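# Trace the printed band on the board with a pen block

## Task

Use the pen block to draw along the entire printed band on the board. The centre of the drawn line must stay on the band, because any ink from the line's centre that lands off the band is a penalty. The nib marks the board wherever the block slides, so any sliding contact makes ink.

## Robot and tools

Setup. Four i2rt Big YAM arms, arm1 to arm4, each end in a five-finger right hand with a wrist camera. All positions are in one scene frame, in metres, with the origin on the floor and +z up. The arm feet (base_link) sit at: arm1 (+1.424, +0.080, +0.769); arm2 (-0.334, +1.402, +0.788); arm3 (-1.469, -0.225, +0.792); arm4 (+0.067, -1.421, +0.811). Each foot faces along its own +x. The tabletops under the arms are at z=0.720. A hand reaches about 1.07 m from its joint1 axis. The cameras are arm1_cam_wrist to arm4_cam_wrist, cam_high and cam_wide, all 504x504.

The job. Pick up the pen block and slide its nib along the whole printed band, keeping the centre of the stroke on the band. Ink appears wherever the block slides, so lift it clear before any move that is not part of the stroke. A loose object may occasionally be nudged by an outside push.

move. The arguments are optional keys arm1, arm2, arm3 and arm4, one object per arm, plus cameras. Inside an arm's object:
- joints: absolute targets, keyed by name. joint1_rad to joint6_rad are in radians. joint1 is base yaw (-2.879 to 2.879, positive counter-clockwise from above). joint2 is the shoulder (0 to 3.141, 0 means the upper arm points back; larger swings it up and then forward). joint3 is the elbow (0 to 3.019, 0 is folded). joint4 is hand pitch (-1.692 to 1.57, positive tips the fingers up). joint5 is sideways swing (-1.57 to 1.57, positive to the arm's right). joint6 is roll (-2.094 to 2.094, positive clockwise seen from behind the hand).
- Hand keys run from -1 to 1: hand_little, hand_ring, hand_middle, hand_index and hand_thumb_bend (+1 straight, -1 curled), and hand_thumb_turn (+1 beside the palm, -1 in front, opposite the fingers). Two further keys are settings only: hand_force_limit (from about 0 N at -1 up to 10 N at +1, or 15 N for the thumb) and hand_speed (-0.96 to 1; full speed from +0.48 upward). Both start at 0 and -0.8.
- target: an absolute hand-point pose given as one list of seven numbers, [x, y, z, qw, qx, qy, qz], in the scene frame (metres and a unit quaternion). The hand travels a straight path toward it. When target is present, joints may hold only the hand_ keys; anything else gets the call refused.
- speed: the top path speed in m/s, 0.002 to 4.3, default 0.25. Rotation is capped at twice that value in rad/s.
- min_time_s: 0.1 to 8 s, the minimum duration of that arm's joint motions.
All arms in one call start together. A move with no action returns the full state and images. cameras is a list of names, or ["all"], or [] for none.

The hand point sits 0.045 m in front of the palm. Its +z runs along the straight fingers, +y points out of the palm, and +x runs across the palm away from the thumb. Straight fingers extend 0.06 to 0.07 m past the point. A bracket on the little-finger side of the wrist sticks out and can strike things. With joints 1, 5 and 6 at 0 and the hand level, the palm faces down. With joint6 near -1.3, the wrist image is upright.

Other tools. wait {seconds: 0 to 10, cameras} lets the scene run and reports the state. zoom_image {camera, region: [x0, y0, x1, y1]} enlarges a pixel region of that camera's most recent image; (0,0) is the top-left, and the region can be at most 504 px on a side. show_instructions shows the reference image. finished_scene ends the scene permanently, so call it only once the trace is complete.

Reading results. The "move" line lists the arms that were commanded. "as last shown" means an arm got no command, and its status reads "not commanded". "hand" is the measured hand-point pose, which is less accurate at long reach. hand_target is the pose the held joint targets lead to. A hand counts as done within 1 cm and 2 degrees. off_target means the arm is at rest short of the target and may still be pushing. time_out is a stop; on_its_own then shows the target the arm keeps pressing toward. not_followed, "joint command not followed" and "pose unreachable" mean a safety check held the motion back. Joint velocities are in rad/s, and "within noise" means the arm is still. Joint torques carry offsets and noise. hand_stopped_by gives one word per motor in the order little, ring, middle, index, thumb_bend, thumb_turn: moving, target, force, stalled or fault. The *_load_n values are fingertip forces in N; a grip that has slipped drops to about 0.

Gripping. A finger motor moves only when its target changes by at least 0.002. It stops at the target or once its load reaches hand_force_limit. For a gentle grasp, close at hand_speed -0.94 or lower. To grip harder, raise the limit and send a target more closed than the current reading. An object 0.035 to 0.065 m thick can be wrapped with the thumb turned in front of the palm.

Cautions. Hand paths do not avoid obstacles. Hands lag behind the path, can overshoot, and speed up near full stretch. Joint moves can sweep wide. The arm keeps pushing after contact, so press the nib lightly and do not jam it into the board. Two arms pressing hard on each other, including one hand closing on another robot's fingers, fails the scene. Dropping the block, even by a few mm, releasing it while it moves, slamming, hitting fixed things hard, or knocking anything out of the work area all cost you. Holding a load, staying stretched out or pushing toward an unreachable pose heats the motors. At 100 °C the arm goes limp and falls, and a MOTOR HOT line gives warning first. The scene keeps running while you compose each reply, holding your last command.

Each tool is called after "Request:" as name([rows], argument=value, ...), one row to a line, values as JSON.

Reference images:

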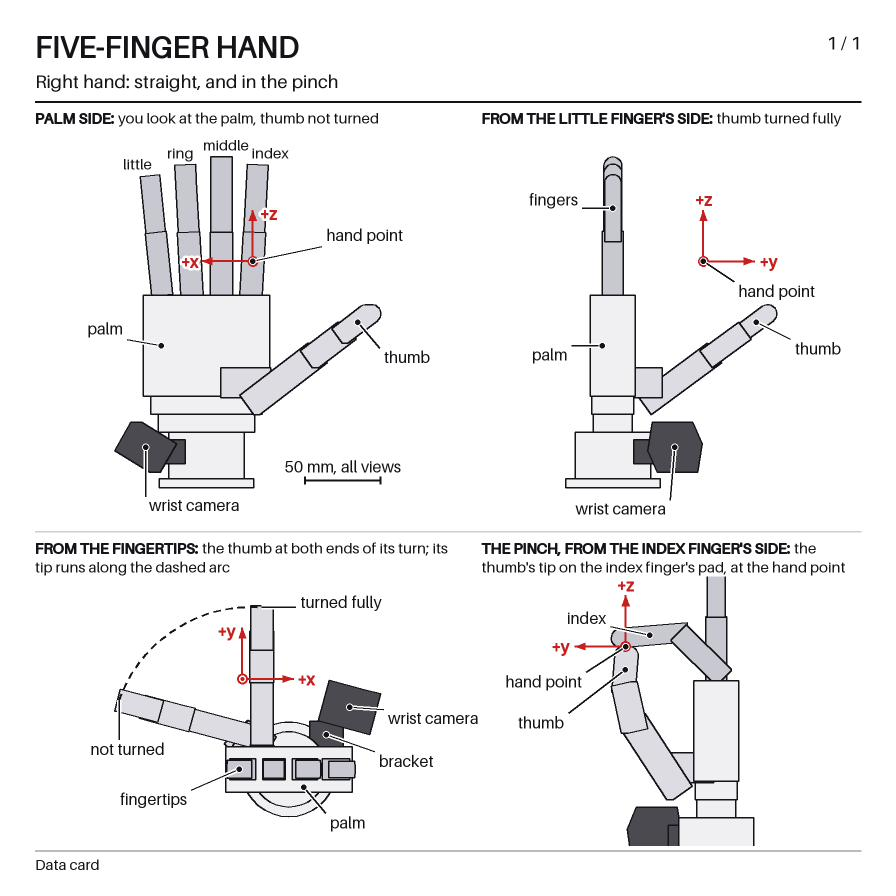

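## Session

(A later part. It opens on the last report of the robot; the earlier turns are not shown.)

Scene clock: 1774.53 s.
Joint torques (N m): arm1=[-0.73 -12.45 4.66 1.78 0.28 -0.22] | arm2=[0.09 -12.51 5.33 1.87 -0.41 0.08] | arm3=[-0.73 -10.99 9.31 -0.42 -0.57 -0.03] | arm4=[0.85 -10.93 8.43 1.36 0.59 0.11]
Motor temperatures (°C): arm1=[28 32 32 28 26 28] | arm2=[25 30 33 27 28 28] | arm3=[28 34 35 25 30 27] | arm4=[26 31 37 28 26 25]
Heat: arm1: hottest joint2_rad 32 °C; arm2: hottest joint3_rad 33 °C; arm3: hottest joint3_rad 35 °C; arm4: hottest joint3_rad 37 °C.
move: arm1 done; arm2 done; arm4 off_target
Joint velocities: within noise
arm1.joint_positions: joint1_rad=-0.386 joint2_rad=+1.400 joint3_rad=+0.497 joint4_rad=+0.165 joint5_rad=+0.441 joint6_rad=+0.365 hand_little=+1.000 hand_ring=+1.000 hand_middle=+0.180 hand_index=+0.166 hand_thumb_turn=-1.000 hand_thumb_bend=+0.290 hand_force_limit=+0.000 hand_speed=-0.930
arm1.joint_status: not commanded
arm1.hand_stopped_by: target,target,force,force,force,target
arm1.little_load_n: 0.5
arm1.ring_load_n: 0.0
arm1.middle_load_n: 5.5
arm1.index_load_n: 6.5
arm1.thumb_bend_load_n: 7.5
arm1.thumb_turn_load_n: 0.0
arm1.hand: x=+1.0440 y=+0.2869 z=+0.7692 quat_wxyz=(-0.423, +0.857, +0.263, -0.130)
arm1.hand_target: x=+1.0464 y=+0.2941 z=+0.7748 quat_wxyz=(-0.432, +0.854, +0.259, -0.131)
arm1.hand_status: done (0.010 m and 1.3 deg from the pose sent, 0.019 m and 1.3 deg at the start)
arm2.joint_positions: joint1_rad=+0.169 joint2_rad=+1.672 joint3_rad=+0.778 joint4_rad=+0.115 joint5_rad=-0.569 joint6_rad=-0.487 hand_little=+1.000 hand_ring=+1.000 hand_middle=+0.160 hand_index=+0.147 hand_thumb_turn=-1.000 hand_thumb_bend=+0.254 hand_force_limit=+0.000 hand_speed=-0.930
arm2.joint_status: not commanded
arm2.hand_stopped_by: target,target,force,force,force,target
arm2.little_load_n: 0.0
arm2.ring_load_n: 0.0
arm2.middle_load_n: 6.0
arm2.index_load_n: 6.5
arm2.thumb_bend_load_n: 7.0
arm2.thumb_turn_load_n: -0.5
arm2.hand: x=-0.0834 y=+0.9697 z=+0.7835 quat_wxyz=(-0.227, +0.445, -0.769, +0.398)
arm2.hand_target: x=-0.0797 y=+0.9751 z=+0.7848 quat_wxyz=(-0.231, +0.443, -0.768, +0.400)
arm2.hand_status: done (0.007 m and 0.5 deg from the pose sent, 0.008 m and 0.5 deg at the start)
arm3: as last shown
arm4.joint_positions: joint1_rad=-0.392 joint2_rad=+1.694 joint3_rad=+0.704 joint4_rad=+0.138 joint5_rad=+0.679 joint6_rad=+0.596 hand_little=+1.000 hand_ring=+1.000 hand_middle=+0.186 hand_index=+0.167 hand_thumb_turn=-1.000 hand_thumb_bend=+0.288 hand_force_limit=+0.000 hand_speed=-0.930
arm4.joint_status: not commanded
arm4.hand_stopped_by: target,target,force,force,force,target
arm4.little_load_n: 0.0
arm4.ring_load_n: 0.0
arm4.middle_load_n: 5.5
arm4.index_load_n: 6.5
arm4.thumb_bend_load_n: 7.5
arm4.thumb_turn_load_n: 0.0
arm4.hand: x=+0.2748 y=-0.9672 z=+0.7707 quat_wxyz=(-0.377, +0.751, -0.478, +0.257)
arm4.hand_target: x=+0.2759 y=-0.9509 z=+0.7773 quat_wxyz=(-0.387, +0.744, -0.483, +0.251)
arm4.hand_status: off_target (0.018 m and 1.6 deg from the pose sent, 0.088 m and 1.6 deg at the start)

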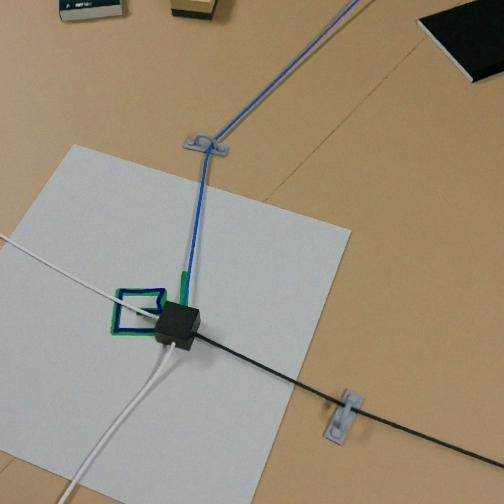

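Request:
zoom_image(camera="cam_high", region=[105, 280, 160, 335])

Request:
zoom_image(camera="cam_high", region=[120, 315, 155, 350])

Scaled by 9.164 from the camera's image (finer frame: 720x720).

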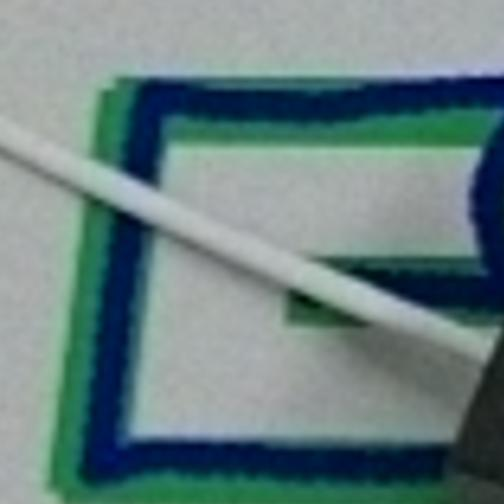

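Scaled by 14.400 from the camera's image (finer frame: 720x720).

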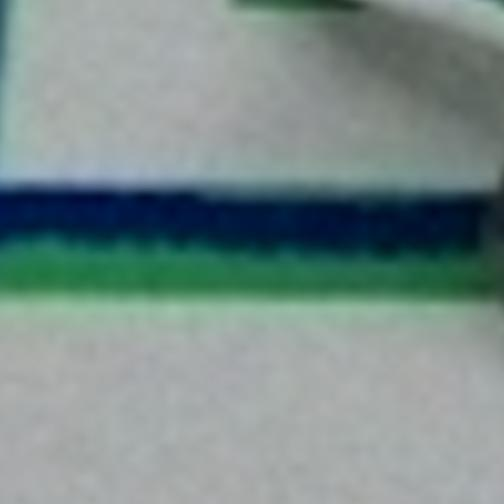

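Request:
zoom_image(camera="cam_high", region=[150, 296, 206, 352])

Scaled by 9.000 from the camera's image (finer frame: 720x720).

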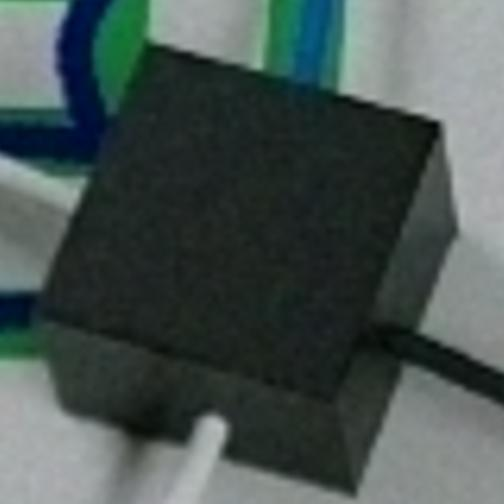

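Request:
move(arm1={"target": [1.0506, 0.2953, 0.775, 0.4323, -0.8531, -0.2592, 0.1314], "speed": 0.04}, cameras=["cam_high"])

Request:
zoom_image(camera="cam_high", region=[150, 296, 206, 352])

Request:
zoom_image(camera="cam_high", region=[105, 262, 195, 352])

Scene clock: 1841.10 s.
Joint torques (N m): arm1=[-0.79 -12.4 4.64 1.8 0.29 -0.23] | arm2=[0.15 -12.57 5.33 1.87 -0.41 0.08] | arm3=[-0.91 -10.52 9.42 -0.4 -0.53 -0.04] | arm4=[1.26 -11.16 8.57 1.47 0.59 0.11]
Motor temperatures (°C): arm1=[28 32 31 28 26 28] | arm2=[25 30 33 27 27 28] | arm3=[28 34 35 25 30 27] | arm4=[26 31 36 28 26 25]
Heat: arm1: hottest joint2_rad 32 °C; arm2: hottest joint3_rad 33 °C; arm3: hottest joint3_rad 35 °C; arm4: hottest joint3_rad 36 °C.
move: arm1 done
Joint velocities: within noise
arm1.joint_positions: joint1_rad=-0.394 joint2_rad=+1.391 joint3_rad=+0.488 joint4_rad=+0.168 joint5_rad=+0.434 joint6_rad=+0.360 hand_little=+1.000 hand_ring=+1.000 hand_middle=+0.180 hand_index=+0.166 hand_thumb_turn=-1.000 hand_thumb_bend=+0.290 hand_force_limit=+0.000 hand_speed=-0.930
arm1.joint_status: not commanded
arm1.hand_stopped_by: target,target,force,force,force,target
arm1.little_load_n: 0.0
arm1.ring_load_n: 0.0
arm1.middle_load_n: 5.5
arm1.index_load_n: 6.5
arm1.thumb_bend_load_n: 7.5
arm1.thumb_turn_load_n: 0.0
arm1.hand: x=+1.0480 y=+0.2879 z=+0.7694 quat_wxyz=(-0.423, +0.857, +0.263, -0.130)
arm1.hand_target: x=+1.0506 y=+0.2952 z=+0.7748 quat_wxyz=(-0.432, +0.854, +0.259, -0.131)
arm1.hand_status: done (0.010 m and 1.3 deg from the pose sent, 0.012 m and 1.2 deg at the start)
arm2, arm3, arm4: as last shown
arm3.thumb_turn_load_n: 1.0
arm4.joint_positions: joint1_rad=-0.392 joint2_rad=+1.694 joint3_rad=+0.704 joint4_rad=+0.138 joint5_rad=+0.679 joint6_rad=+0.597 hand_little=+1.000 hand_ring=+1.000 hand_middle=+0.186 hand_index=+0.167 hand_thumb_turn=-1.000 hand_thumb_bend=+0.288 hand_force_limit=+0.000 hand_speed=-0.930

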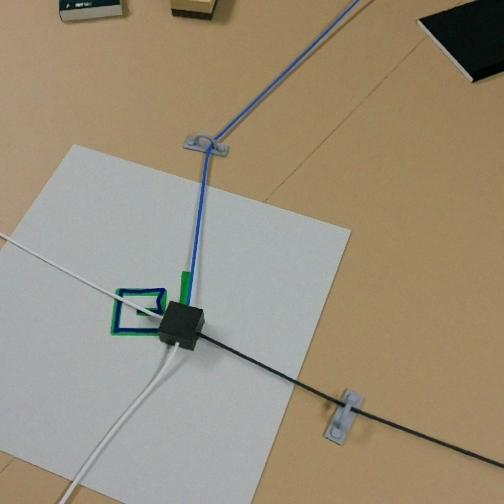

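Scaled by 9.000 from the camera's image (finer frame: 720x720).

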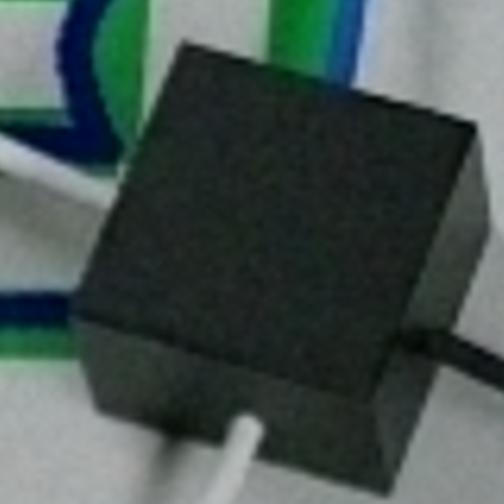

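Scaled by 5.600 from the camera's image (finer frame: 720x720).

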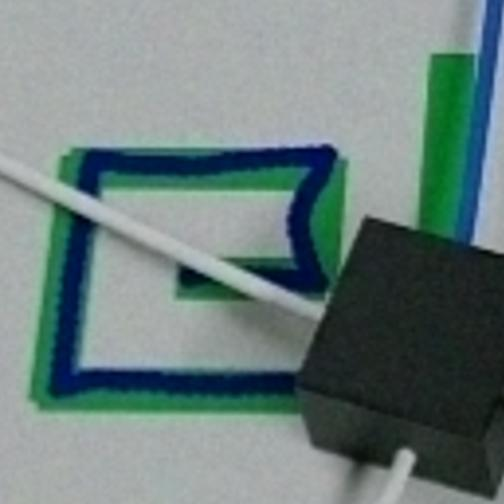

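Request:
move(arm1={"target": [0.9729, 0.2748, 0.775, 0.4323, -0.8531, -0.2592, 0.1314], "speed": 0.08}, arm3={"target": [-1.0600, -0.0897, 0.773, 0.4516, -0.8676, -0.1845, 0.0960], "speed": 0.04}, cameras=["cam_high"])

Request:
zoom_image(camera="cam_high", region=[150, 296, 206, 352])

Scene clock: 1885.23 s.
Joint torques (N m): arm1=[1.14 -12.4 7.8 0.72 0.5 0.08] | arm2=[0.09 -12.57 5.31 1.84 -0.41 0.07] | arm3=[-0.56 -13.16 6.16 0.08 -0.59 -0.01] | arm4=[0.97 -11.16 8.47 1.54 0.58 0.1]
Motor temperatures (°C): arm1=[28 32 32 28 26 28] | arm2=[25 30 33 27 27 28] | arm3=[28 34 35 25 30 27] | arm4=[26 31 36 28 26 25]
Heat: arm1: hottest joint2_rad 32 °C; arm2: hottest joint3_rad 33 °C; arm3: hottest joint3_rad 35 °C; arm4: hottest joint3_rad 36 °C.
move: arm1 off_target; arm3 off_target
Joint velocities: within noise
arm1.joint_positions: joint1_rad=-0.284 joint2_rad=+1.521 joint3_rad=+0.623 joint4_rad=+0.118 joint5_rad=+0.530 joint6_rad=+0.432 hand_little=+1.000 hand_ring=+1.000 hand_middle=+0.180 hand_index=+0.166 hand_thumb_turn=-1.000 hand_thumb_bend=+0.290 hand_force_limit=+0.000 hand_speed=-0.930
arm1.joint_status: not commanded
arm1.hand_stopped_by: target,target,force,force,force,target
arm1.little_load_n: 0.0
arm1.ring_load_n: 0.0
arm1.middle_load_n: 6.0
arm1.index_load_n: 5.5
arm1.thumb_bend_load_n: 7.5
arm1.thumb_turn_load_n: 0.0
arm1.hand: x=+0.9922 y=+0.2731 z=+0.7646 quat_wxyz=(-0.427, +0.856, +0.266, -0.120)
arm1.hand_target: x=+0.9737 y=+0.2744 z=+0.7754 quat_wxyz=(-0.432, +0.853, +0.259, -0.132)
arm1.hand_status: off_target (0.022 m and 1.7 deg from the pose sent, 0.076 m and 1.3 deg at the start)
arm2, arm4: as last shown
arm2.joint_positions: joint1_rad=+0.171 joint2_rad=+1.672 joint3_rad=+0.778 joint4_rad=+0.115 joint5_rad=-0.569 joint6_rad=-0.486 hand_little=+1.000 hand_ring=+1.000 hand_middle=+0.160 hand_index=+0.147 hand_thumb_turn=-1.000 hand_thumb_bend=+0.254 hand_force_limit=+0.000 hand_speed=-0.930
arm2.thumb_bend_load_n: 7.5
arm2.hand: x=-0.0828 y=+0.9700 z=+0.7835 quat_wxyz=(-0.228, +0.445, -0.769, +0.398)
arm2.hand_target: x=-0.0795 y=+0.9752 z=+0.7848 quat_wxyz=(-0.231, +0.444, -0.768, +0.400)
arm3.joint_positions: joint1_rad=-0.096 joint2_rad=+1.944 joint3_rad=+1.249 joint4_rad=-1.273 joint5_rad=-0.869 joint6_rad=-2.060 hand_little=+1.000 hand_ring=+1.000 hand_middle=+0.160 hand_index=+0.134 hand_thumb_turn=-1.000 hand_thumb_bend=+0.261 hand_force_limit=+0.000 hand_speed=-0.930
arm3.joint_status: not commanded
arm3.hand_stopped_by: target,target,force,force,force,target
arm3.little_load_n: 0.0
arm3.ring_load_n: -0.5
arm3.middle_load_n: 4.5
arm3.index_load_n: 5.5
arm3.thumb_bend_load_n: 8.0
arm3.thumb_turn_load_n: 1.0
arm3.hand: x=-1.0582 y=-0.0877 z=+0.7734 quat_wxyz=(-0.440, +0.877, +0.170, -0.091)
arm3.hand_target: x=-1.0601 y=-0.0891 z=+0.7730 quat_wxyz=(-0.441, +0.877, +0.170, -0.090)
arm3.hand_status: off_target (0.003 m and 2.4 deg from the pose sent, 0.007 m and 2.5 deg at the start; a joint's target at an end of its range on 48 of 48 steps)

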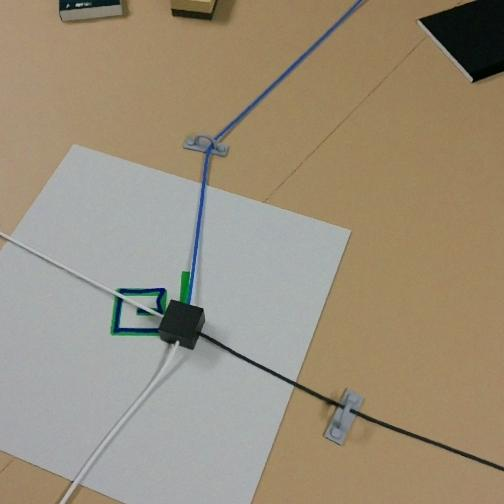

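Scaled by 9.000 from the camera's image (finer frame: 720x720).

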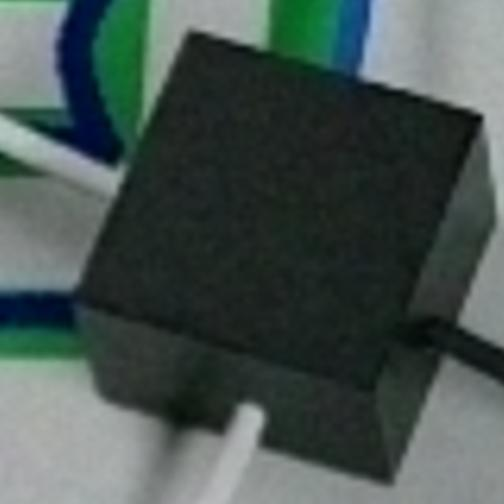

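Request:
move(arm2={"target": [-0.0788, 0.9887, 0.785, 0.2309, -0.4435, 0.7682, -0.3999], "speed": 0.04}, arm3={"target": [-1.0684, -0.0900, 0.773, 0.4516, -0.8676, -0.1845, 0.0960], "speed": 0.04}, cameras=["cam_high"])

Request:
zoom_image(camera="cam_high", region=[150, 280, 220, 350])

Scene clock: 1902.30 s.
Joint torques (N m): arm1=[1.2 -12.45 7.77 0.72 0.5 0.08] | arm2=[0.03 -11.93 5.29 1.87 -0.39 0.09] | arm3=[-0.21 -13.63 6.01 0.03 -0.57 -0.01] | arm4=[0.73 -11.58 8.61 1.35 0.62 0.13]
Motor temperatures (°C): arm1=[28 32 33 28 26 28] | arm2=[25 30 33 27 27 28] | arm3=[28 34 34 25 30 27] | arm4=[26 31 36 28 26 25]
Heat: arm1: hottest joint3_rad 33 °C; arm2: hottest joint3_rad 33 °C; arm3: hottest joint2_rad 34 °C; arm4: hottest joint3_rad 36 °C.
move: arm2 done; arm3 off_target
Joint velocities: within noise
arm1, arm4: as last shown
arm2.joint_positions: joint1_rad=+0.182 joint2_rad=+1.646 joint3_rad=+0.741 joint4_rad=+0.132 joint5_rad=-0.560 joint6_rad=-0.478 hand_little=+1.000 hand_ring=+1.000 hand_middle=+0.160 hand_index=+0.147 hand_thumb_turn=-1.000 hand_thumb_bend=+0.254 hand_force_limit=+0.000 hand_speed=-0.930
arm2.joint_status: not commanded
arm2.hand_stopped_by: target,target,force,force,force,target
arm2.little_load_n: 0.0
arm2.ring_load_n: 0.0
arm2.middle_load_n: 6.0
arm2.index_load_n: 6.5
arm2.thumb_bend_load_n: 7.0
arm2.thumb_turn_load_n: -0.5
arm2.hand: x=-0.0822 y=+0.9834 z=+0.7837 quat_wxyz=(-0.227, +0.446, -0.769, +0.398)
arm2.hand_target: x=-0.0788 y=+0.9887 z=+0.7849 quat_wxyz=(-0.231, +0.444, -0.768, +0.400)
arm2.hand_status: done (0.006 m and 0.5 deg from the pose sent, 0.019 m and 0.5 deg at the start)
arm3.joint_positions: joint1_rad=-0.096 joint2_rad=+1.939 joint3_rad=+1.220 joint4_rad=-1.264 joint5_rad=-0.869 joint6_rad=-2.060 hand_little=+1.000 hand_ring=+1.000 hand_middle=+0.160 hand_index=+0.134 hand_thumb_turn=-1.000 hand_thumb_bend=+0.261 hand_force_limit=+0.000 hand_speed=-0.930
arm3.joint_status: not commanded
arm3.hand_stopped_by: target,target,force,force,force,target
arm3.little_load_n: 0.0
arm3.ring_load_n: 0.0
arm3.middle_load_n: 4.5
arm3.index_load_n: 5.5
arm3.thumb_bend_load_n: 7.5
arm3.thumb_turn_load_n: 1.0
arm3.hand: x=-1.0694 y=-0.0885 z=+0.7688 quat_wxyz=(-0.441, +0.876, +0.166, -0.098)
arm3.hand_target: x=-1.0684 y=-0.0894 z=+0.7729 quat_wxyz=(-0.441, +0.877, +0.170, -0.091)
arm3.hand_status: off_target (0.005 m and 2.6 deg from the pose sent, 0.011 m and 2.5 deg at the start; a joint's target at an end of its range on 31 of 31 steps)
arm4.little_load_n: -0.5

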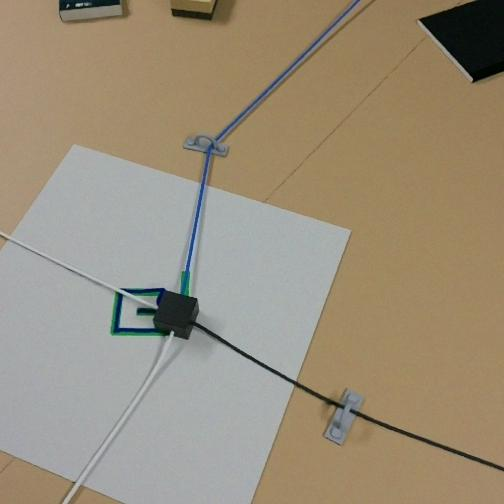

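Scaled by 7.200 from the camera's image (finer frame: 720x720).

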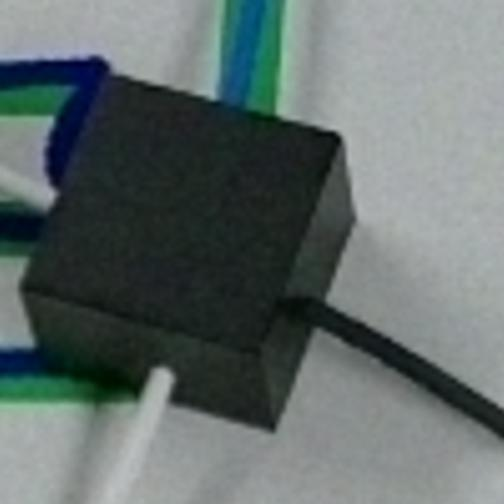

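Request:
move(arm3={"target": [-1.0500, -0.0892, 0.773, 0.4516, -0.8676, -0.1845, 0.0960], "speed": 0.06}, arm1={"target": [1.0370, 0.2919, 0.775, 0.4323, -0.8531, -0.2592, 0.1314], "speed": 0.08})

Request:
move(arm1={"target": [1.0426, 0.2933, 0.775, 0.4323, -0.8531, -0.2592, 0.1314], "speed": 0.04}, cameras=["cam_high"])

Request:
zoom_image(camera="cam_high", region=[150, 280, 220, 350])

Scene clock: 1948.23 s.
Joint torques (N m): arm1=[-0.56 -12.63 4.75 1.8 0.27 -0.19] | arm2=[0.09 -11.99 5.29 1.85 -0.39 0.08] | arm3=[-0.67 -10.52 9.31 -0.4 -0.57 -0.03] | arm4=[0.91 -11.05 8.47 1.5 0.58 0.11]
Motor temperatures (°C): arm1=[28 32 34 28 26 28] | arm2=[25 30 33 27 27 28] | arm3=[28 34 33 25 30 27] | arm4=[26 31 36 28 26 25]
Heat: arm1: hottest joint3_rad 34 °C; arm2: hottest joint3_rad 33 °C; arm3: hottest joint2_rad 34 °C; arm4: hottest joint3_rad 36 °C.
move: arm1 done; arm3 off_target
Joint velocities: within noise
arm1.joint_positions: joint1_rad=-0.370 joint2_rad=+1.417 joint3_rad=+0.517 joint4_rad=+0.157 joint5_rad=+0.455 joint6_rad=+0.377 hand_little=+1.000 hand_ring=+1.000 hand_middle=+0.180 hand_index=+0.166 hand_thumb_turn=-1.000 hand_thumb_bend=+0.290 hand_force_limit=+0.000 hand_speed=-0.930
arm1.joint_status: not commanded
arm1.hand_stopped_by: target,target,force,force,force,target
arm1.little_load_n: 0.0
arm1.ring_load_n: 0.0
arm1.middle_load_n: 5.5
arm1.index_load_n: 6.0
arm1.thumb_bend_load_n: 7.5
arm1.thumb_turn_load_n: 0.0
arm1.hand: x=+1.0357 y=+0.2853 z=+0.7695 quat_wxyz=(-0.424, +0.857, +0.263, -0.129)
arm1.hand_target: x=+1.0369 y=+0.2918 z=+0.7751 quat_wxyz=(-0.433, +0.853, +0.259, -0.131)
arm1.hand_status: done (0.009 m and 1.2 deg from the pose sent, 0.050 m and 1.7 deg at the start)
arm2, arm4: as last shown
arm2.joint_positions: joint1_rad=+0.182 joint2_rad=+1.646 joint3_rad=+0.741 joint4_rad=+0.132 joint5_rad=-0.560 joint6_rad=-0.477 hand_little=+1.000 hand_ring=+1.000 hand_middle=+0.160 hand_index=+0.147 hand_thumb_turn=-1.000 hand_thumb_bend=+0.254 hand_force_limit=+0.000 hand_speed=-0.930
arm2.ring_load_n: -0.5
arm2.thumb_bend_load_n: 7.5
arm2.hand: x=-0.0823 y=+0.9834 z=+0.7837 quat_wxyz=(-0.227, +0.446, -0.769, +0.398)
arm2.hand_target: x=-0.0789 y=+0.9886 z=+0.7849 quat_wxyz=(-0.231, +0.444, -0.768, +0.400)
arm3.joint_positions: joint1_rad=-0.096 joint2_rad=+1.939 joint3_rad=+1.244 joint4_rad=-1.272 joint5_rad=-0.869 joint6_rad=-2.060 hand_little=+1.000 hand_ring=+1.000 hand_middle=+0.160 hand_index=+0.134 hand_thumb_turn=-1.000 hand_thumb_bend=+0.261 hand_force_limit=+0.000 hand_speed=-0.930
arm3.joint_status: not commanded
arm3.hand_stopped_by: target,target,force,force,force,target
arm3.little_load_n: 0.0
arm3.ring_load_n: 0.0
arm3.middle_load_n: 4.5
arm3.index_load_n: 5.5
arm3.thumb_bend_load_n: 7.5
arm3.thumb_turn_load_n: 1.0
arm3.hand: x=-1.0595 y=-0.0878 z=+0.7742 quat_wxyz=(-0.440, +0.877, +0.170, -0.091)
arm3.hand_target: x=-1.0503 y=-0.0887 z=+0.7729 quat_wxyz=(-0.440, +0.877, +0.170, -0.090)
arm3.hand_status: off_target (0.010 m and 2.5 deg from the pose sent, 0.020 m and 2.6 deg at the start; a joint's target at an end of its range on 45 of 45 steps)
arm4.little_load_n: 0.0
pictures: none

Scene clock: 1949.20 s.
Joint torques (N m): arm1=[-0.79 -12.63 4.64 1.77 0.3 -0.21] | arm2=[0.09 -12.04 5.29 1.88 -0.39 0.08] | arm3=[0.03 -11.4 9.31 -0.32 -0.57 -0.05] | arm4=[1.08 -11.22 8.46 1.46 0.59 0.09]
Motor temperatures (°C): arm1=[28 32 34 28 26 28] | arm2=[25 30 33 27 27 28] | arm3=[28 34 33 25 30 27] | arm4=[26 31 36 28 26 25]
Heat: arm1: hottest joint3_rad 34 °C; arm2: hottest joint3_rad 33 °C; arm3: hottest joint2_rad 34 °C; arm4: hottest joint3_rad 36 °C.
move: arm1 done
Joint velocities: within noise
arm1.joint_positions: joint1_rad=-0.378 joint2_rad=+1.407 joint3_rad=+0.506 joint4_rad=+0.162 joint5_rad=+0.446 joint6_rad=+0.372 hand_little=+1.000 hand_ring=+1.000 hand_middle=+0.180 hand_index=+0.166 hand_thumb_turn=-1.000 hand_thumb_bend=+0.290 hand_force_limit=+0.000 hand_speed=-0.930
arm1.joint_status: not commanded
arm1.hand_stopped_by: target,target,force,force,force,target
arm1.little_load_n: -0.5
arm1.ring_load_n: 0.0
arm1.middle_load_n: 5.5
arm1.index_load_n: 6.5
arm1.thumb_bend_load_n: 7.5
arm1.thumb_turn_load_n: 0.0
arm1.hand: x=+1.0398 y=+0.2860 z=+0.7697 quat_wxyz=(-0.423, +0.857, +0.263, -0.130)
arm1.hand_target: x=+1.0426 y=+0.2933 z=+0.7750 quat_wxyz=(-0.433, +0.854, +0.259, -0.131)
arm1.hand_status: done (0.009 m and 1.2 deg from the pose sent, 0.012 m and 1.2 deg at the start)
arm2, arm3, arm4: as last shown
arm2.ring_load_n: 0.0
arm3.middle_load_n: 5.0

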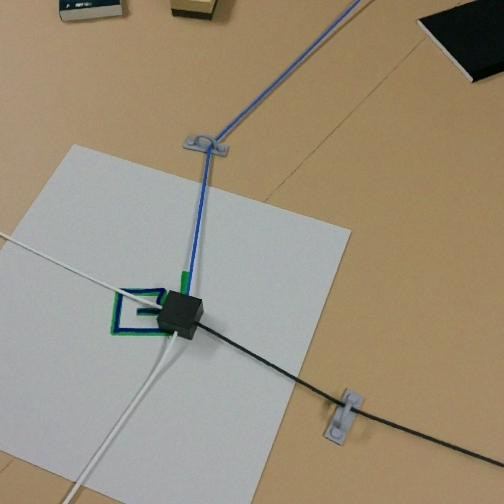

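Scaled by 7.200 from the camera's image (finer frame: 720x720).

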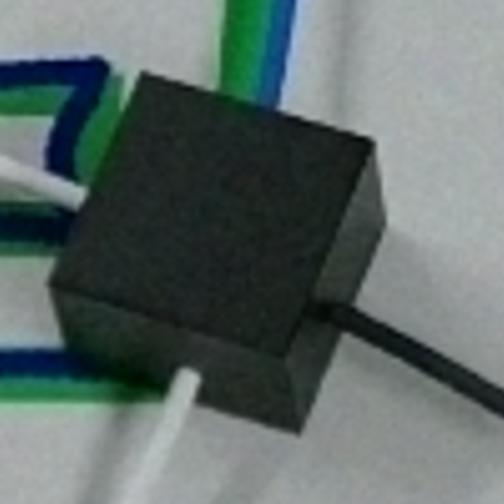

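Request:
move(arm1={"target": [0.9729, 0.2748, 0.775, 0.4323, -0.8531, -0.2592, 0.1314], "speed": 0.08})

Request:
move(arm2={"target": [-0.0778, 1.0087, 0.785, 0.2309, -0.4435, 0.7682, -0.3999], "speed": 0.04}, cameras=["cam_high"])

Request:
zoom_image(camera="cam_high", region=[150, 262, 220, 332])

Scene clock: 1975.97 s.
Joint torques (N m): arm1=[1.14 -12.45 7.76 0.72 0.49 0.07] | arm2=[0.09 -11.93 5.29 1.88 -0.39 0.08] | arm3=[-0.91 -10.52 9.22 -0.25 -0.57 -0.03] | arm4=[1.08 -11.75 8.62 1.46 0.61 0.11]
Motor temperatures (°C): arm1=[28 32 34 28 26 28] | arm2=[25 30 33 27 27 28] | arm3=[28 34 35 25 30 27] | arm4=[26 31 36 28 26 25]
Heat: arm1: hottest joint3_rad 34 °C; arm2: hottest joint3_rad 33 °C; arm3: hottest joint3_rad 35 °C; arm4: hottest joint3_rad 36 °C.
move: arm1 off_target
Joint velocities: within noise
arm1.joint_positions: joint1_rad=-0.283 joint2_rad=+1.521 joint3_rad=+0.623 joint4_rad=+0.119 joint5_rad=+0.530 joint6_rad=+0.432 hand_little=+1.000 hand_ring=+1.000 hand_middle=+0.180 hand_index=+0.166 hand_thumb_turn=-1.000 hand_thumb_bend=+0.290 hand_force_limit=+0.000 hand_speed=-0.930
arm1.joint_status: not commanded
arm1.hand_stopped_by: target,target,force,force,force,target
arm1.little_load_n: 0.0
arm1.ring_load_n: 0.0
arm1.middle_load_n: 6.5
arm1.index_load_n: 5.5
arm1.thumb_bend_load_n: 7.5
arm1.thumb_turn_load_n: 0.0
arm1.hand: x=+0.9919 y=+0.2730 z=+0.7648 quat_wxyz=(-0.427, +0.856, +0.266, -0.120)
arm1.hand_target: x=+0.9735 y=+0.2744 z=+0.7755 quat_wxyz=(-0.433, +0.853, +0.259, -0.132)
arm1.hand_status: off_target (0.022 m and 1.7 deg from the pose sent, 0.068 m and 1.2 deg at the start)
arm2, arm3, arm4: as last shown
arm3.little_load_n: -0.5
arm4.thumb_turn_load_n: 0.5
pictures: none

Scene clock: 1976.97 s.
Joint torques (N m): arm1=[1.14 -12.45 7.76 0.7 0.5 0.08] | arm2=[0.15 -11.16 5.15 1.84 -0.41 0.11] | arm3=[-0.79 -10.7 9.21 -0.44 -0.55 -0.01] | arm4=[0.73 -10.99 8.55 1.55 0.58 0.07]
Motor temperatures (°C): arm1=[28 32 34 28 26 28] | arm2=[25 30 33 27 27 28] | arm3=[28 34 35 25 30 27] | arm4=[26 31 36 28 26 25]
Heat: arm1: hottest joint3_rad 34 °C; arm2: hottest joint3_rad 33 °C; arm3: hottest joint3_rad 35 °C; arm4: hottest joint3_rad 36 °C.
move: arm2 done
Joint velocities: within noise
arm1, arm3, arm4: as last shown
arm1.little_load_n: -0.5
arm1.middle_load_n: 6.0
arm1.index_load_n: 5.0
arm2.joint_positions: joint1_rad=+0.202 joint2_rad=+1.607 joint3_rad=+0.689 joint4_rad=+0.156 joint5_rad=-0.545 joint6_rad=-0.465 hand_little=+1.000 hand_ring=+1.000 hand_middle=+0.160 hand_index=+0.147 hand_thumb_turn=-1.000 hand_thumb_bend=+0.254 hand_force_limit=+0.000 hand_speed=-0.930
arm2.joint_status: not commanded
arm2.hand_stopped_by: target,target,force,force,force,target
arm2.little_load_n: 0.0
arm2.ring_load_n: 0.0
arm2.middle_load_n: 6.5
arm2.index_load_n: 6.0
arm2.thumb_bend_load_n: 7.0
arm2.thumb_turn_load_n: -1.0
arm2.hand: x=-0.0811 y=+1.0023 z=+0.7846 quat_wxyz=(-0.226, +0.447, -0.768, +0.400)
arm2.hand_target: x=-0.0778 y=+1.0086 z=+0.7850 quat_wxyz=(-0.231, +0.444, -0.768, +0.400)
arm2.hand_status: done (0.007 m and 0.7 deg from the pose sent, 0.026 m and 0.5 deg at the start)
arm3.little_load_n: 0.0
arm3.ring_load_n: 0.5
arm4.ring_load_n: -0.5
arm4.thumb_bend_load_n: 8.0
arm4.thumb_turn_load_n: 0.0

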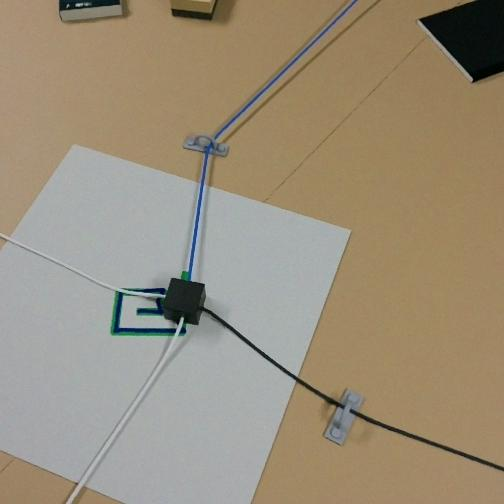

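Scaled by 7.200 from the camera's image (finer frame: 720x720).

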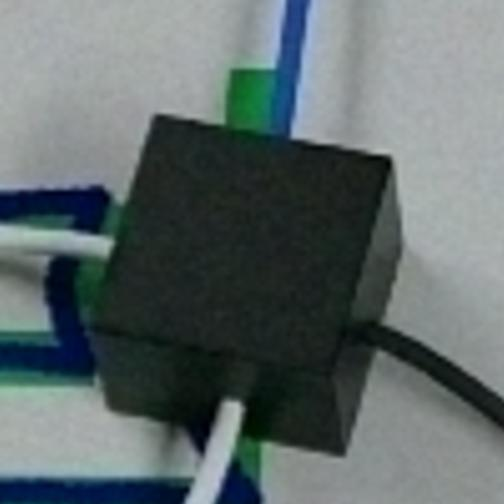

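Request:
move(arm3={"target": [-1.0668, -0.0900, 0.773, 0.4516, -0.8676, -0.1845, 0.0960], "speed": 0.04})

Request:
move(arm2={"target": [-0.0772, 1.0206, 0.785, 0.2309, -0.4435, 0.7682, -0.3999], "speed": 0.04}, arm3={"target": [-1.0738, -0.0902, 0.773, 0.4516, -0.8676, -0.1845, 0.0960], "speed": 0.04}, cameras=["cam_high"])

Request:
zoom_image(camera="cam_high", region=[150, 252, 220, 322])

Scene clock: 2003.47 s.
Joint torques (N m): arm1=[1.14 -12.4 7.76 0.7 0.5 0.08] | arm2=[0.09 -11.34 5.14 1.87 -0.42 0.11] | arm3=[-0.09 -12.75 6.34 0.27 -0.58 -0.01] | arm4=[1.14 -11.34 8.46 1.61 0.57 0.11]
Motor temperatures (°C): arm1=[28 32 35 28 26 28] | arm2=[25 30 33 27 27 28] | arm3=[28 33 35 25 30 27] | arm4=[26 31 36 28 26 25]
Heat: arm1: hottest joint3_rad 35 °C; arm2: hottest joint3_rad 33 °C; arm3: hottest joint3_rad 35 °C; arm4: hottest joint3_rad 36 °C.
move: arm3 off_target
Joint velocities: within noise
arm1, arm2: as last shown
arm1.little_load_n: 0.0
arm1.index_load_n: 5.5
arm2.joint_positions: joint1_rad=+0.202 joint2_rad=+1.607 joint3_rad=+0.689 joint4_rad=+0.156 joint5_rad=-0.545 joint6_rad=-0.464 hand_little=+1.000 hand_ring=+1.000 hand_middle=+0.160 hand_index=+0.147 hand_thumb_turn=-1.000 hand_thumb_bend=+0.254 hand_force_limit=+0.000 hand_speed=-0.930
arm2.index_load_n: 6.5
arm2.thumb_turn_load_n: -1.5
arm3.joint_positions: joint1_rad=-0.096 joint2_rad=+1.939 joint3_rad=+1.222 joint4_rad=-1.267 joint5_rad=-0.869 joint6_rad=-2.060 hand_little=+1.000 hand_ring=+1.000 hand_middle=+0.160 hand_index=+0.134 hand_thumb_turn=-1.000 hand_thumb_bend=+0.261 hand_force_limit=+0.000 hand_speed=-0.930
arm3.joint_status: not commanded
arm3.hand_stopped_by: target,target,force,force,force,target
arm3.little_load_n: 0.0
arm3.ring_load_n: 0.0
arm3.middle_load_n: 5.0
arm3.index_load_n: 5.5
arm3.thumb_bend_load_n: 7.5
arm3.thumb_turn_load_n: 1.0
arm3.hand: x=-1.0690 y=-0.0886 z=+0.7695 quat_wxyz=(-0.441, +0.877, +0.166, -0.098)
arm3.hand_target: x=-1.0669 y=-0.0895 z=+0.7730 quat_wxyz=(-0.440, +0.877, +0.170, -0.091)
arm3.hand_status: off_target (0.004 m and 2.7 deg from the pose sent, 0.008 m and 2.5 deg at the start; a joint's target at an end of its range on 31 of 31 steps)
arm4.joint_positions: joint1_rad=-0.392 joint2_rad=+1.694 joint3_rad=+0.704 joint4_rad=+0.138 joint5_rad=+0.679 joint6_rad=+0.597 hand_little=+1.000 hand_ring=+1.000 hand_middle=+0.186 hand_index=+0.167 hand_thumb_turn=-1.000 hand_thumb_bend=+0.288 hand_force_limit=+0.000 hand_speed=-0.930
arm4.joint_status: not commanded
arm4.hand_stopped_by: target,target,force,force,force,target
arm4.little_load_n: 0.0
arm4.ring_load_n: 0.0
arm4.middle_load_n: 5.5
arm4.index_load_n: 6.5
arm4.thumb_bend_load_n: 7.5
arm4.thumb_turn_load_n: 0.0
arm4.hand: x=+0.2748 y=-0.9672 z=+0.7707 quat_wxyz=(-0.377, +0.751, -0.478, +0.257)
arm4.hand_target: x=+0.2759 y=-0.9509 z=+0.7773 quat_wxyz=(-0.387, +0.744, -0.483, +0.251)
arm4.hand_status: not commanded
pictures: none

Scene clock: 2004.50 s.
Joint torques (N m): arm1=[1.2 -12.45 7.76 0.7 0.49 0.08] | arm2=[0.21 -10.93 5.11 1.87 -0.38 0.09] | arm3=[-0.32 -13.22 5.97 0.21 -0.54 0] | arm4=[1.08 -11.11 8.4 1.46 0.57 0.08]
Motor temperatures (°C): arm1=[28 32 35 28 26 28] | arm2=[25 30 33 27 27 28] | arm3=[28 33 35 25 30 27] | arm4=[26 31 36 28 26 25]
Heat: arm1: hottest joint3_rad 35 °C; arm2: hottest joint3_rad 33 °C; arm3: hottest joint3_rad 35 °C; arm4: hottest joint3_rad 36 °C.
move: arm2 done; arm3 off_target
Joint velocities: within noise
arm1, arm4: as last shown
arm2.joint_positions: joint1_rad=+0.214 joint2_rad=+1.584 joint3_rad=+0.657 joint4_rad=+0.169 joint5_rad=-0.536 joint6_rad=-0.453 hand_little=+1.000 hand_ring=+1.000 hand_middle=+0.160 hand_index=+0.147 hand_thumb_turn=-1.000 hand_thumb_bend=+0.254 hand_force_limit=+0.000 hand_speed=-0.930
arm2.joint_status: not commanded
arm2.hand_stopped_by: target,target,force,force,force,target
arm2.little_load_n: 0.0
arm2.ring_load_n: 0.0
arm2.middle_load_n: 6.5
arm2.index_load_n: 6.5
arm2.thumb_bend_load_n: 7.0
arm2.thumb_turn_load_n: -1.0
arm2.hand: x=-0.0804 y=+1.0147 z=+0.7841 quat_wxyz=(-0.226, +0.446, -0.768, +0.399)
arm2.hand_target: x=-0.0772 y=+1.0206 z=+0.7849 quat_wxyz=(-0.231, +0.444, -0.768, +0.400)
arm2.hand_status: done (0.007 m and 0.6 deg from the pose sent, 0.019 m and 0.7 deg at the start)
arm3.joint_positions: joint1_rad=-0.096 joint2_rad=+1.928 joint3_rad=+1.201 joint4_rad=-1.258 joint5_rad=-0.869 joint6_rad=-2.060 hand_little=+1.000 hand_ring=+1.000 hand_middle=+0.160 hand_index=+0.134 hand_thumb_turn=-1.000 hand_thumb_bend=+0.261 hand_force_limit=+0.000 hand_speed=-0.930
arm3.joint_status: not commanded
arm3.hand_stopped_by: target,target,force,force,force,target
arm3.little_load_n: 0.0
arm3.ring_load_n: 0.0
arm3.middle_load_n: 5.0
arm3.index_load_n: 5.5
arm3.thumb_bend_load_n: 7.5
arm3.thumb_turn_load_n: 1.0
arm3.hand: x=-1.0753 y=-0.0891 z=+0.7688 quat_wxyz=(-0.441, +0.876, +0.166, -0.099)
arm3.hand_target: x=-1.0740 y=-0.0897 z=+0.7730 quat_wxyz=(-0.441, +0.877, +0.170, -0.091)
arm3.hand_status: off_target (0.005 m and 2.7 deg from the pose sent, 0.006 m and 2.6 deg at the start; a joint's target at an end of its range on 31 of 31 steps)

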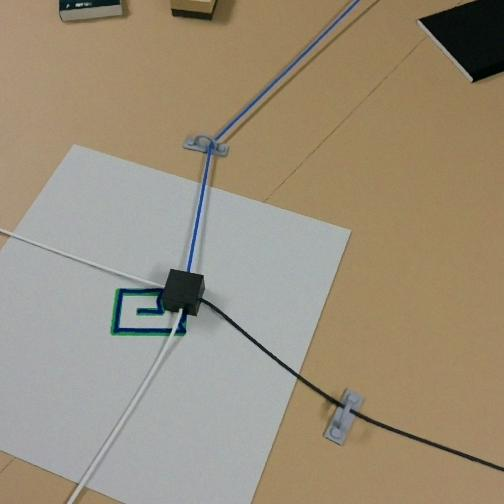

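Scaled by 7.200 from the camera's image (finer frame: 720x720).

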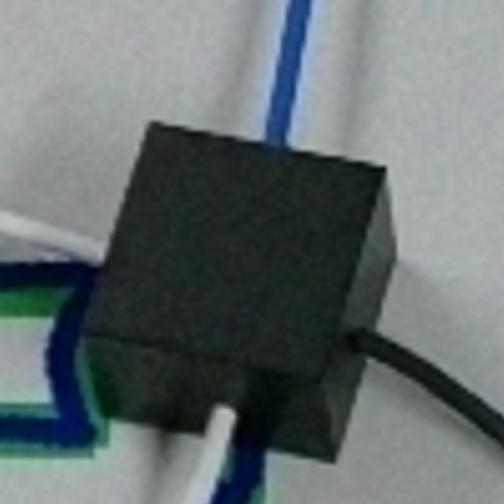

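Request:
move(arm2={"target": [-0.0765, 1.0353, 0.785, 0.2309, -0.4435, 0.7682, -0.3999], "speed": 0.04}, arm3={"target": [-1.0791, -0.0904, 0.773, 0.4516, -0.8676, -0.1845, 0.0960], "speed": 0.04}, cameras=["cam_high"])

Request:
zoom_image(camera="cam_high", region=[150, 242, 220, 312])

Scene clock: 2018.00 s.
Joint torques (N m): arm1=[1.2 -12.45 7.76 0.69 0.5 0.08] | arm2=[0.21 -10.46 5.05 1.91 -0.4 0.11] | arm3=[-0.5 -12.4 5.97 0.14 -0.58 -0.07] | arm4=[0.85 -11.28 8.58 1.63 0.57 0.09]
Motor temperatures (°C): arm1=[28 32 35 28 26 28] | arm2=[25 30 33 27 27 28] | arm3=[28 33 35 25 30 27] | arm4=[26 31 36 28 26 25]
Heat: arm1: hottest joint3_rad 35 °C; arm2: hottest joint3_rad 33 °C; arm3: hottest joint3_rad 35 °C; arm4: hottest joint3_rad 36 °C.
move: arm2 done; arm3 off_target
Joint velocities: within noise
arm1, arm4: as last shown
arm2.joint_positions: joint1_rad=+0.231 joint2_rad=+1.555 joint3_rad=+0.620 joint4_rad=+0.184 joint5_rad=-0.524 joint6_rad=-0.441 hand_little=+1.000 hand_ring=+1.000 hand_middle=+0.160 hand_index=+0.147 hand_thumb_turn=-1.000 hand_thumb_bend=+0.254 hand_force_limit=+0.000 hand_speed=-0.930
arm2.joint_status: not commanded
arm2.hand_stopped_by: target,target,force,force,force,target
arm2.little_load_n: 0.0
arm2.ring_load_n: 0.0
arm2.middle_load_n: 6.0
arm2.index_load_n: 6.5
arm2.thumb_bend_load_n: 7.0
arm2.thumb_turn_load_n: -1.0
arm2.hand: x=-0.0795 y=+1.0290 z=+0.7844 quat_wxyz=(-0.226, +0.447, -0.768, +0.400)
arm2.hand_target: x=-0.0765 y=+1.0353 z=+0.7850 quat_wxyz=(-0.231, +0.444, -0.768, +0.400)
arm2.hand_status: done (0.007 m and 0.7 deg from the pose sent, 0.021 m and 0.6 deg at the start)
arm3.joint_positions: joint1_rad=-0.096 joint2_rad=+1.918 joint3_rad=+1.184 joint4_rad=-1.251 joint5_rad=-0.869 joint6_rad=-2.060 hand_little=+1.000 hand_ring=+1.000 hand_middle=+0.160 hand_index=+0.134 hand_thumb_turn=-1.000 hand_thumb_bend=+0.261 hand_force_limit=+0.000 hand_speed=-0.930
arm3.joint_status: not commanded
arm3.hand_stopped_by: target,target,force,force,force,target
arm3.little_load_n: 0.0
arm3.ring_load_n: 0.0
arm3.middle_load_n: 5.0
arm3.index_load_n: 5.5
arm3.thumb_bend_load_n: 7.5
arm3.thumb_turn_load_n: 0.5
arm3.hand: x=-1.0807 y=-0.0895 z=+0.7686 quat_wxyz=(-0.441, +0.876, +0.166, -0.099)
arm3.hand_target: x=-1.0791 y=-0.0899 z=+0.7729 quat_wxyz=(-0.441, +0.877, +0.170, -0.091)
arm3.hand_status: off_target (0.005 m and 2.7 deg from the pose sent, 0.006 m and 2.7 deg at the start; a joint's target at an end of its range on 31 of 31 steps)
arm4.ring_load_n: -0.5

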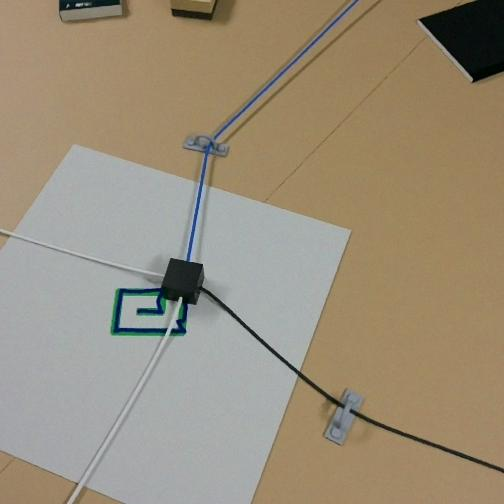

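Scaled by 7.200 from the camera's image (finer frame: 720x720).

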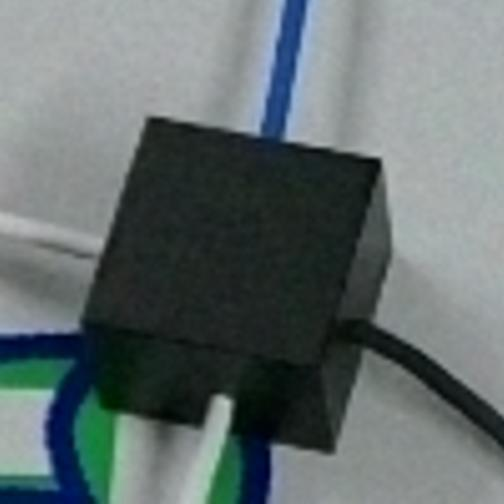

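Request:
move(arm2={"target": [-0.0758, 1.0484, 0.785, 0.2309, -0.4435, 0.7682, -0.3999], "speed": 0.04}, arm3={"target": [-1.0826, -0.0906, 0.773, 0.4516, -0.8676, -0.1845, 0.0960], "speed": 0.04}, cameras=["cam_high"])

Request:
zoom_image(camera="cam_high", region=[150, 232, 220, 302])

Scene clock: 2031.90 s.
Joint torques (N m): arm1=[1.2 -12.45 7.75 0.69 0.5 0.08] | arm2=[0.21 -9.93 4.98 1.87 -0.38 0.11] | arm3=[-0.03 -12.34 5.97 0.14 -0.59 0.01] | arm4=[0.91 -11.05 8.44 1.55 0.59 0.1]
Motor temperatures (°C): arm1=[28 32 35 28 26 28] | arm2=[25 30 33 27 27 28] | arm3=[28 34 34 25 30 27] | arm4=[26 31 36 28 26 25]
Heat: arm1: hottest joint3_rad 35 °C; arm2: hottest joint3_rad 33 °C; arm3: hottest joint2_rad 34 °C; arm4: hottest joint3_rad 36 °C.
move: arm2 done; arm3 off_target
Joint velocities: within noise
arm1, arm4: as last shown
arm1.ring_load_n: -0.5
arm1.index_load_n: 5.0
arm2.joint_positions: joint1_rad=+0.246 joint2_rad=+1.529 joint3_rad=+0.586 joint4_rad=+0.198 joint5_rad=-0.512 joint6_rad=-0.428 hand_little=+1.000 hand_ring=+1.000 hand_middle=+0.160 hand_index=+0.147 hand_thumb_turn=-1.000 hand_thumb_bend=+0.254 hand_force_limit=+0.000 hand_speed=-0.930
arm2.joint_status: not commanded
arm2.hand_stopped_by: target,target,force,force,force,target
arm2.little_load_n: 0.0
arm2.ring_load_n: 0.0
arm2.middle_load_n: 6.5
arm2.index_load_n: 6.5
arm2.thumb_bend_load_n: 7.0
arm2.thumb_turn_load_n: -1.0
arm2.hand: x=-0.0788 y=+1.0419 z=+0.7845 quat_wxyz=(-0.226, +0.446, -0.768, +0.400)
arm2.hand_target: x=-0.0759 y=+1.0483 z=+0.7849 quat_wxyz=(-0.231, +0.443, -0.768, +0.400)
arm2.hand_status: done (0.007 m and 0.7 deg from the pose sent, 0.020 m and 0.7 deg at the start)
arm3.joint_positions: joint1_rad=-0.096 joint2_rad=+1.911 joint3_rad=+1.172 joint4_rad=-1.246 joint5_rad=-0.869 joint6_rad=-2.060 hand_little=+1.000 hand_ring=+1.000 hand_middle=+0.160 hand_index=+0.134 hand_thumb_turn=-1.000 hand_thumb_bend=+0.261 hand_force_limit=+0.000 hand_speed=-0.930
arm3.joint_status: not commanded
arm3.hand_stopped_by: target,target,force,force,force,target
arm3.little_load_n: 0.0
arm3.ring_load_n: 0.0
arm3.middle_load_n: 5.0
arm3.index_load_n: 5.5
arm3.thumb_bend_load_n: 7.5
arm3.thumb_turn_load_n: 1.0
arm3.hand: x=-1.0841 y=-0.0898 z=+0.7688 quat_wxyz=(-0.441, +0.876, +0.166, -0.099)
arm3.hand_target: x=-1.0826 y=-0.0900 z=+0.7730 quat_wxyz=(-0.441, +0.877, +0.170, -0.091)
arm3.hand_status: off_target (0.005 m and 2.7 deg from the pose sent, 0.005 m and 2.7 deg at the start; a joint's target at an end of its range on 31 of 31 steps)
arm4.ring_load_n: 0.0
arm4.thumb_bend_load_n: 7.0

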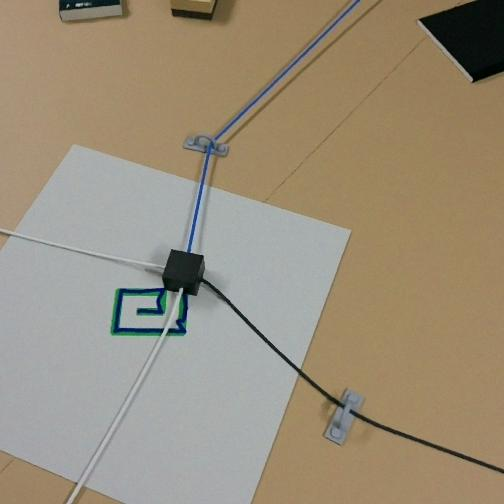

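Scaled by 7.200 from the camera's image (finer frame: 720x720).

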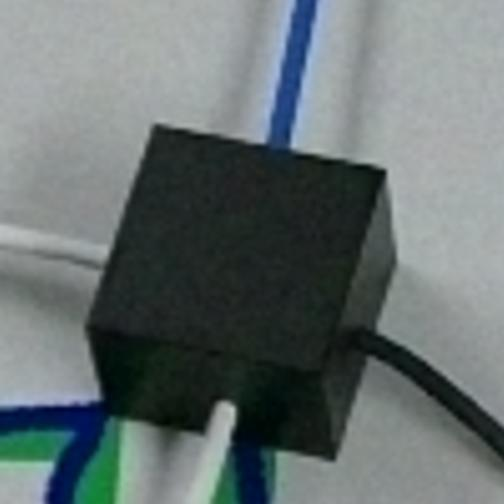

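Request:
move(arm2={"target": [-0.0753, 1.0588, 0.785, 0.2309, -0.4435, 0.7682, -0.3999], "speed": 0.04}, arm3={"target": [-1.0847, -0.0907, 0.773, 0.4516, -0.8676, -0.1845, 0.0960], "speed": 0.04}, cameras=["cam_high"])

Request:
zoom_image(camera="cam_high", region=[150, 222, 220, 292])

Request:
zoom_image(camera="cam_high", region=[105, 260, 195, 350])

Scene clock: 2048.23 s.
Joint torques (N m): arm1=[1.08 -12.45 7.75 0.7 0.5 0.08] | arm2=[0.21 -9.64 4.92 1.85 -0.39 0.11] | arm3=[-0.15 -12.75 6.02 0.17 -0.57 -0.04] | arm4=[0.67 -11.11 8.5 1.59 0.61 0.11]
Motor temperatures (°C): arm1=[28 32 35 28 26 28] | arm2=[25 30 32 27 27 28] | arm3=[28 34 34 25 30 27] | arm4=[26 31 36 28 26 25]
Heat: arm1: hottest joint3_rad 35 °C; arm2: hottest joint3_rad 32 °C; arm3: hottest joint2_rad 34 °C; arm4: hottest joint3_rad 36 °C.
move: arm2 done; arm3 off_target
Joint velocities: within noise
arm1, arm4: as last shown
arm1.index_load_n: 5.5
arm2.joint_positions: joint1_rad=+0.259 joint2_rad=+1.508 joint3_rad=+0.561 joint4_rad=+0.208 joint5_rad=-0.502 joint6_rad=-0.419 hand_little=+1.000 hand_ring=+1.000 hand_middle=+0.160 hand_index=+0.147 hand_thumb_turn=-1.000 hand_thumb_bend=+0.254 hand_force_limit=+0.000 hand_speed=-0.930
arm2.joint_status: not commanded
arm2.hand_stopped_by: target,target,force,force,force,target
arm2.little_load_n: 0.0
arm2.ring_load_n: 0.0
arm2.middle_load_n: 6.0
arm2.index_load_n: 6.5
arm2.thumb_bend_load_n: 7.0
arm2.thumb_turn_load_n: -1.0
arm2.hand: x=-0.0782 y=+1.0518 z=+0.7848 quat_wxyz=(-0.225, +0.447, -0.768, +0.400)
arm2.hand_target: x=-0.0754 y=+1.0587 z=+0.7850 quat_wxyz=(-0.231, +0.443, -0.768, +0.400)
arm2.hand_status: done (0.008 m and 0.7 deg from the pose sent, 0.017 m and 0.7 deg at the start)
arm3.joint_positions: joint1_rad=-0.096 joint2_rad=+1.907 joint3_rad=+1.165 joint4_rad=-1.243 joint5_rad=-0.869 joint6_rad=-2.060 hand_little=+1.000 hand_ring=+1.000 hand_middle=+0.160 hand_index=+0.134 hand_thumb_turn=-1.000 hand_thumb_bend=+0.261 hand_force_limit=+0.000 hand_speed=-0.930
arm3.joint_status: not commanded
arm3.hand_stopped_by: target,target,force,force,force,target
arm3.little_load_n: 0.0
arm3.ring_load_n: 0.0
arm3.middle_load_n: 5.0
arm3.index_load_n: 5.5
arm3.thumb_bend_load_n: 7.5
arm3.thumb_turn_load_n: 1.0
arm3.hand: x=-1.0865 y=-0.0900 z=+0.7686 quat_wxyz=(-0.441, +0.876, +0.166, -0.099)
arm3.hand_target: x=-1.0848 y=-0.0902 z=+0.7729 quat_wxyz=(-0.441, +0.877, +0.170, -0.091)
arm3.hand_status: off_target (0.005 m and 2.7 deg from the pose sent, 0.004 m and 2.7 deg at the start; a joint's target at an end of its range on 31 of 31 steps)
arm4.thumb_bend_load_n: 7.5
arm4.thumb_turn_load_n: -0.5

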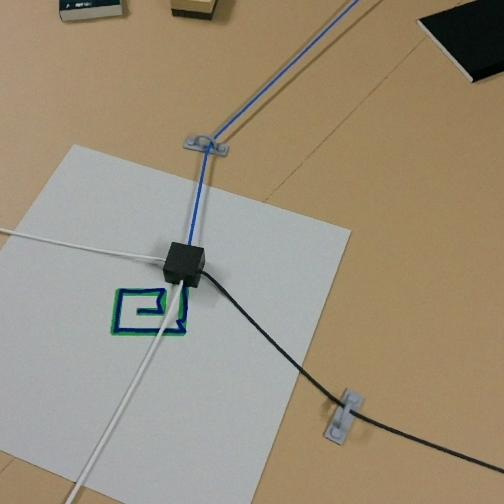

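Scaled by 7.200 from the camera's image (finer frame: 720x720).

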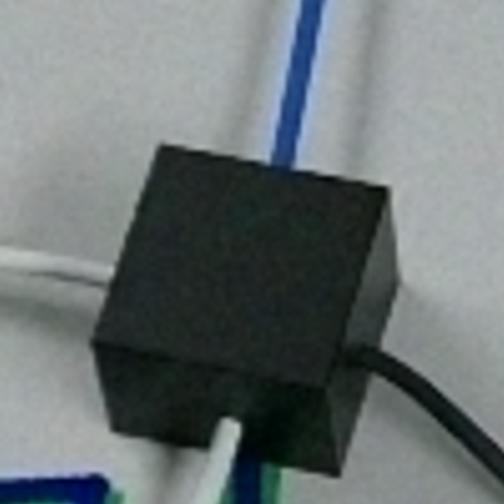

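Scaled by 5.600 from the camera's image (finer frame: 720x720).

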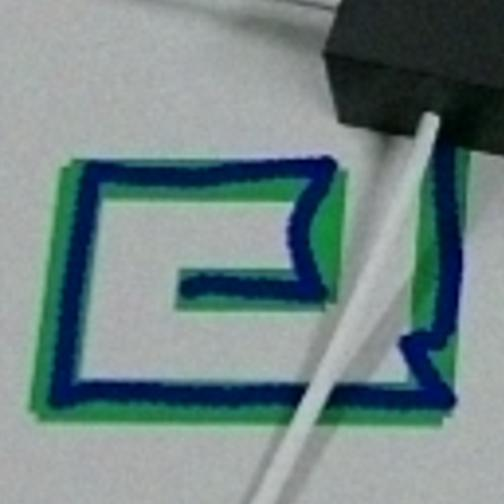

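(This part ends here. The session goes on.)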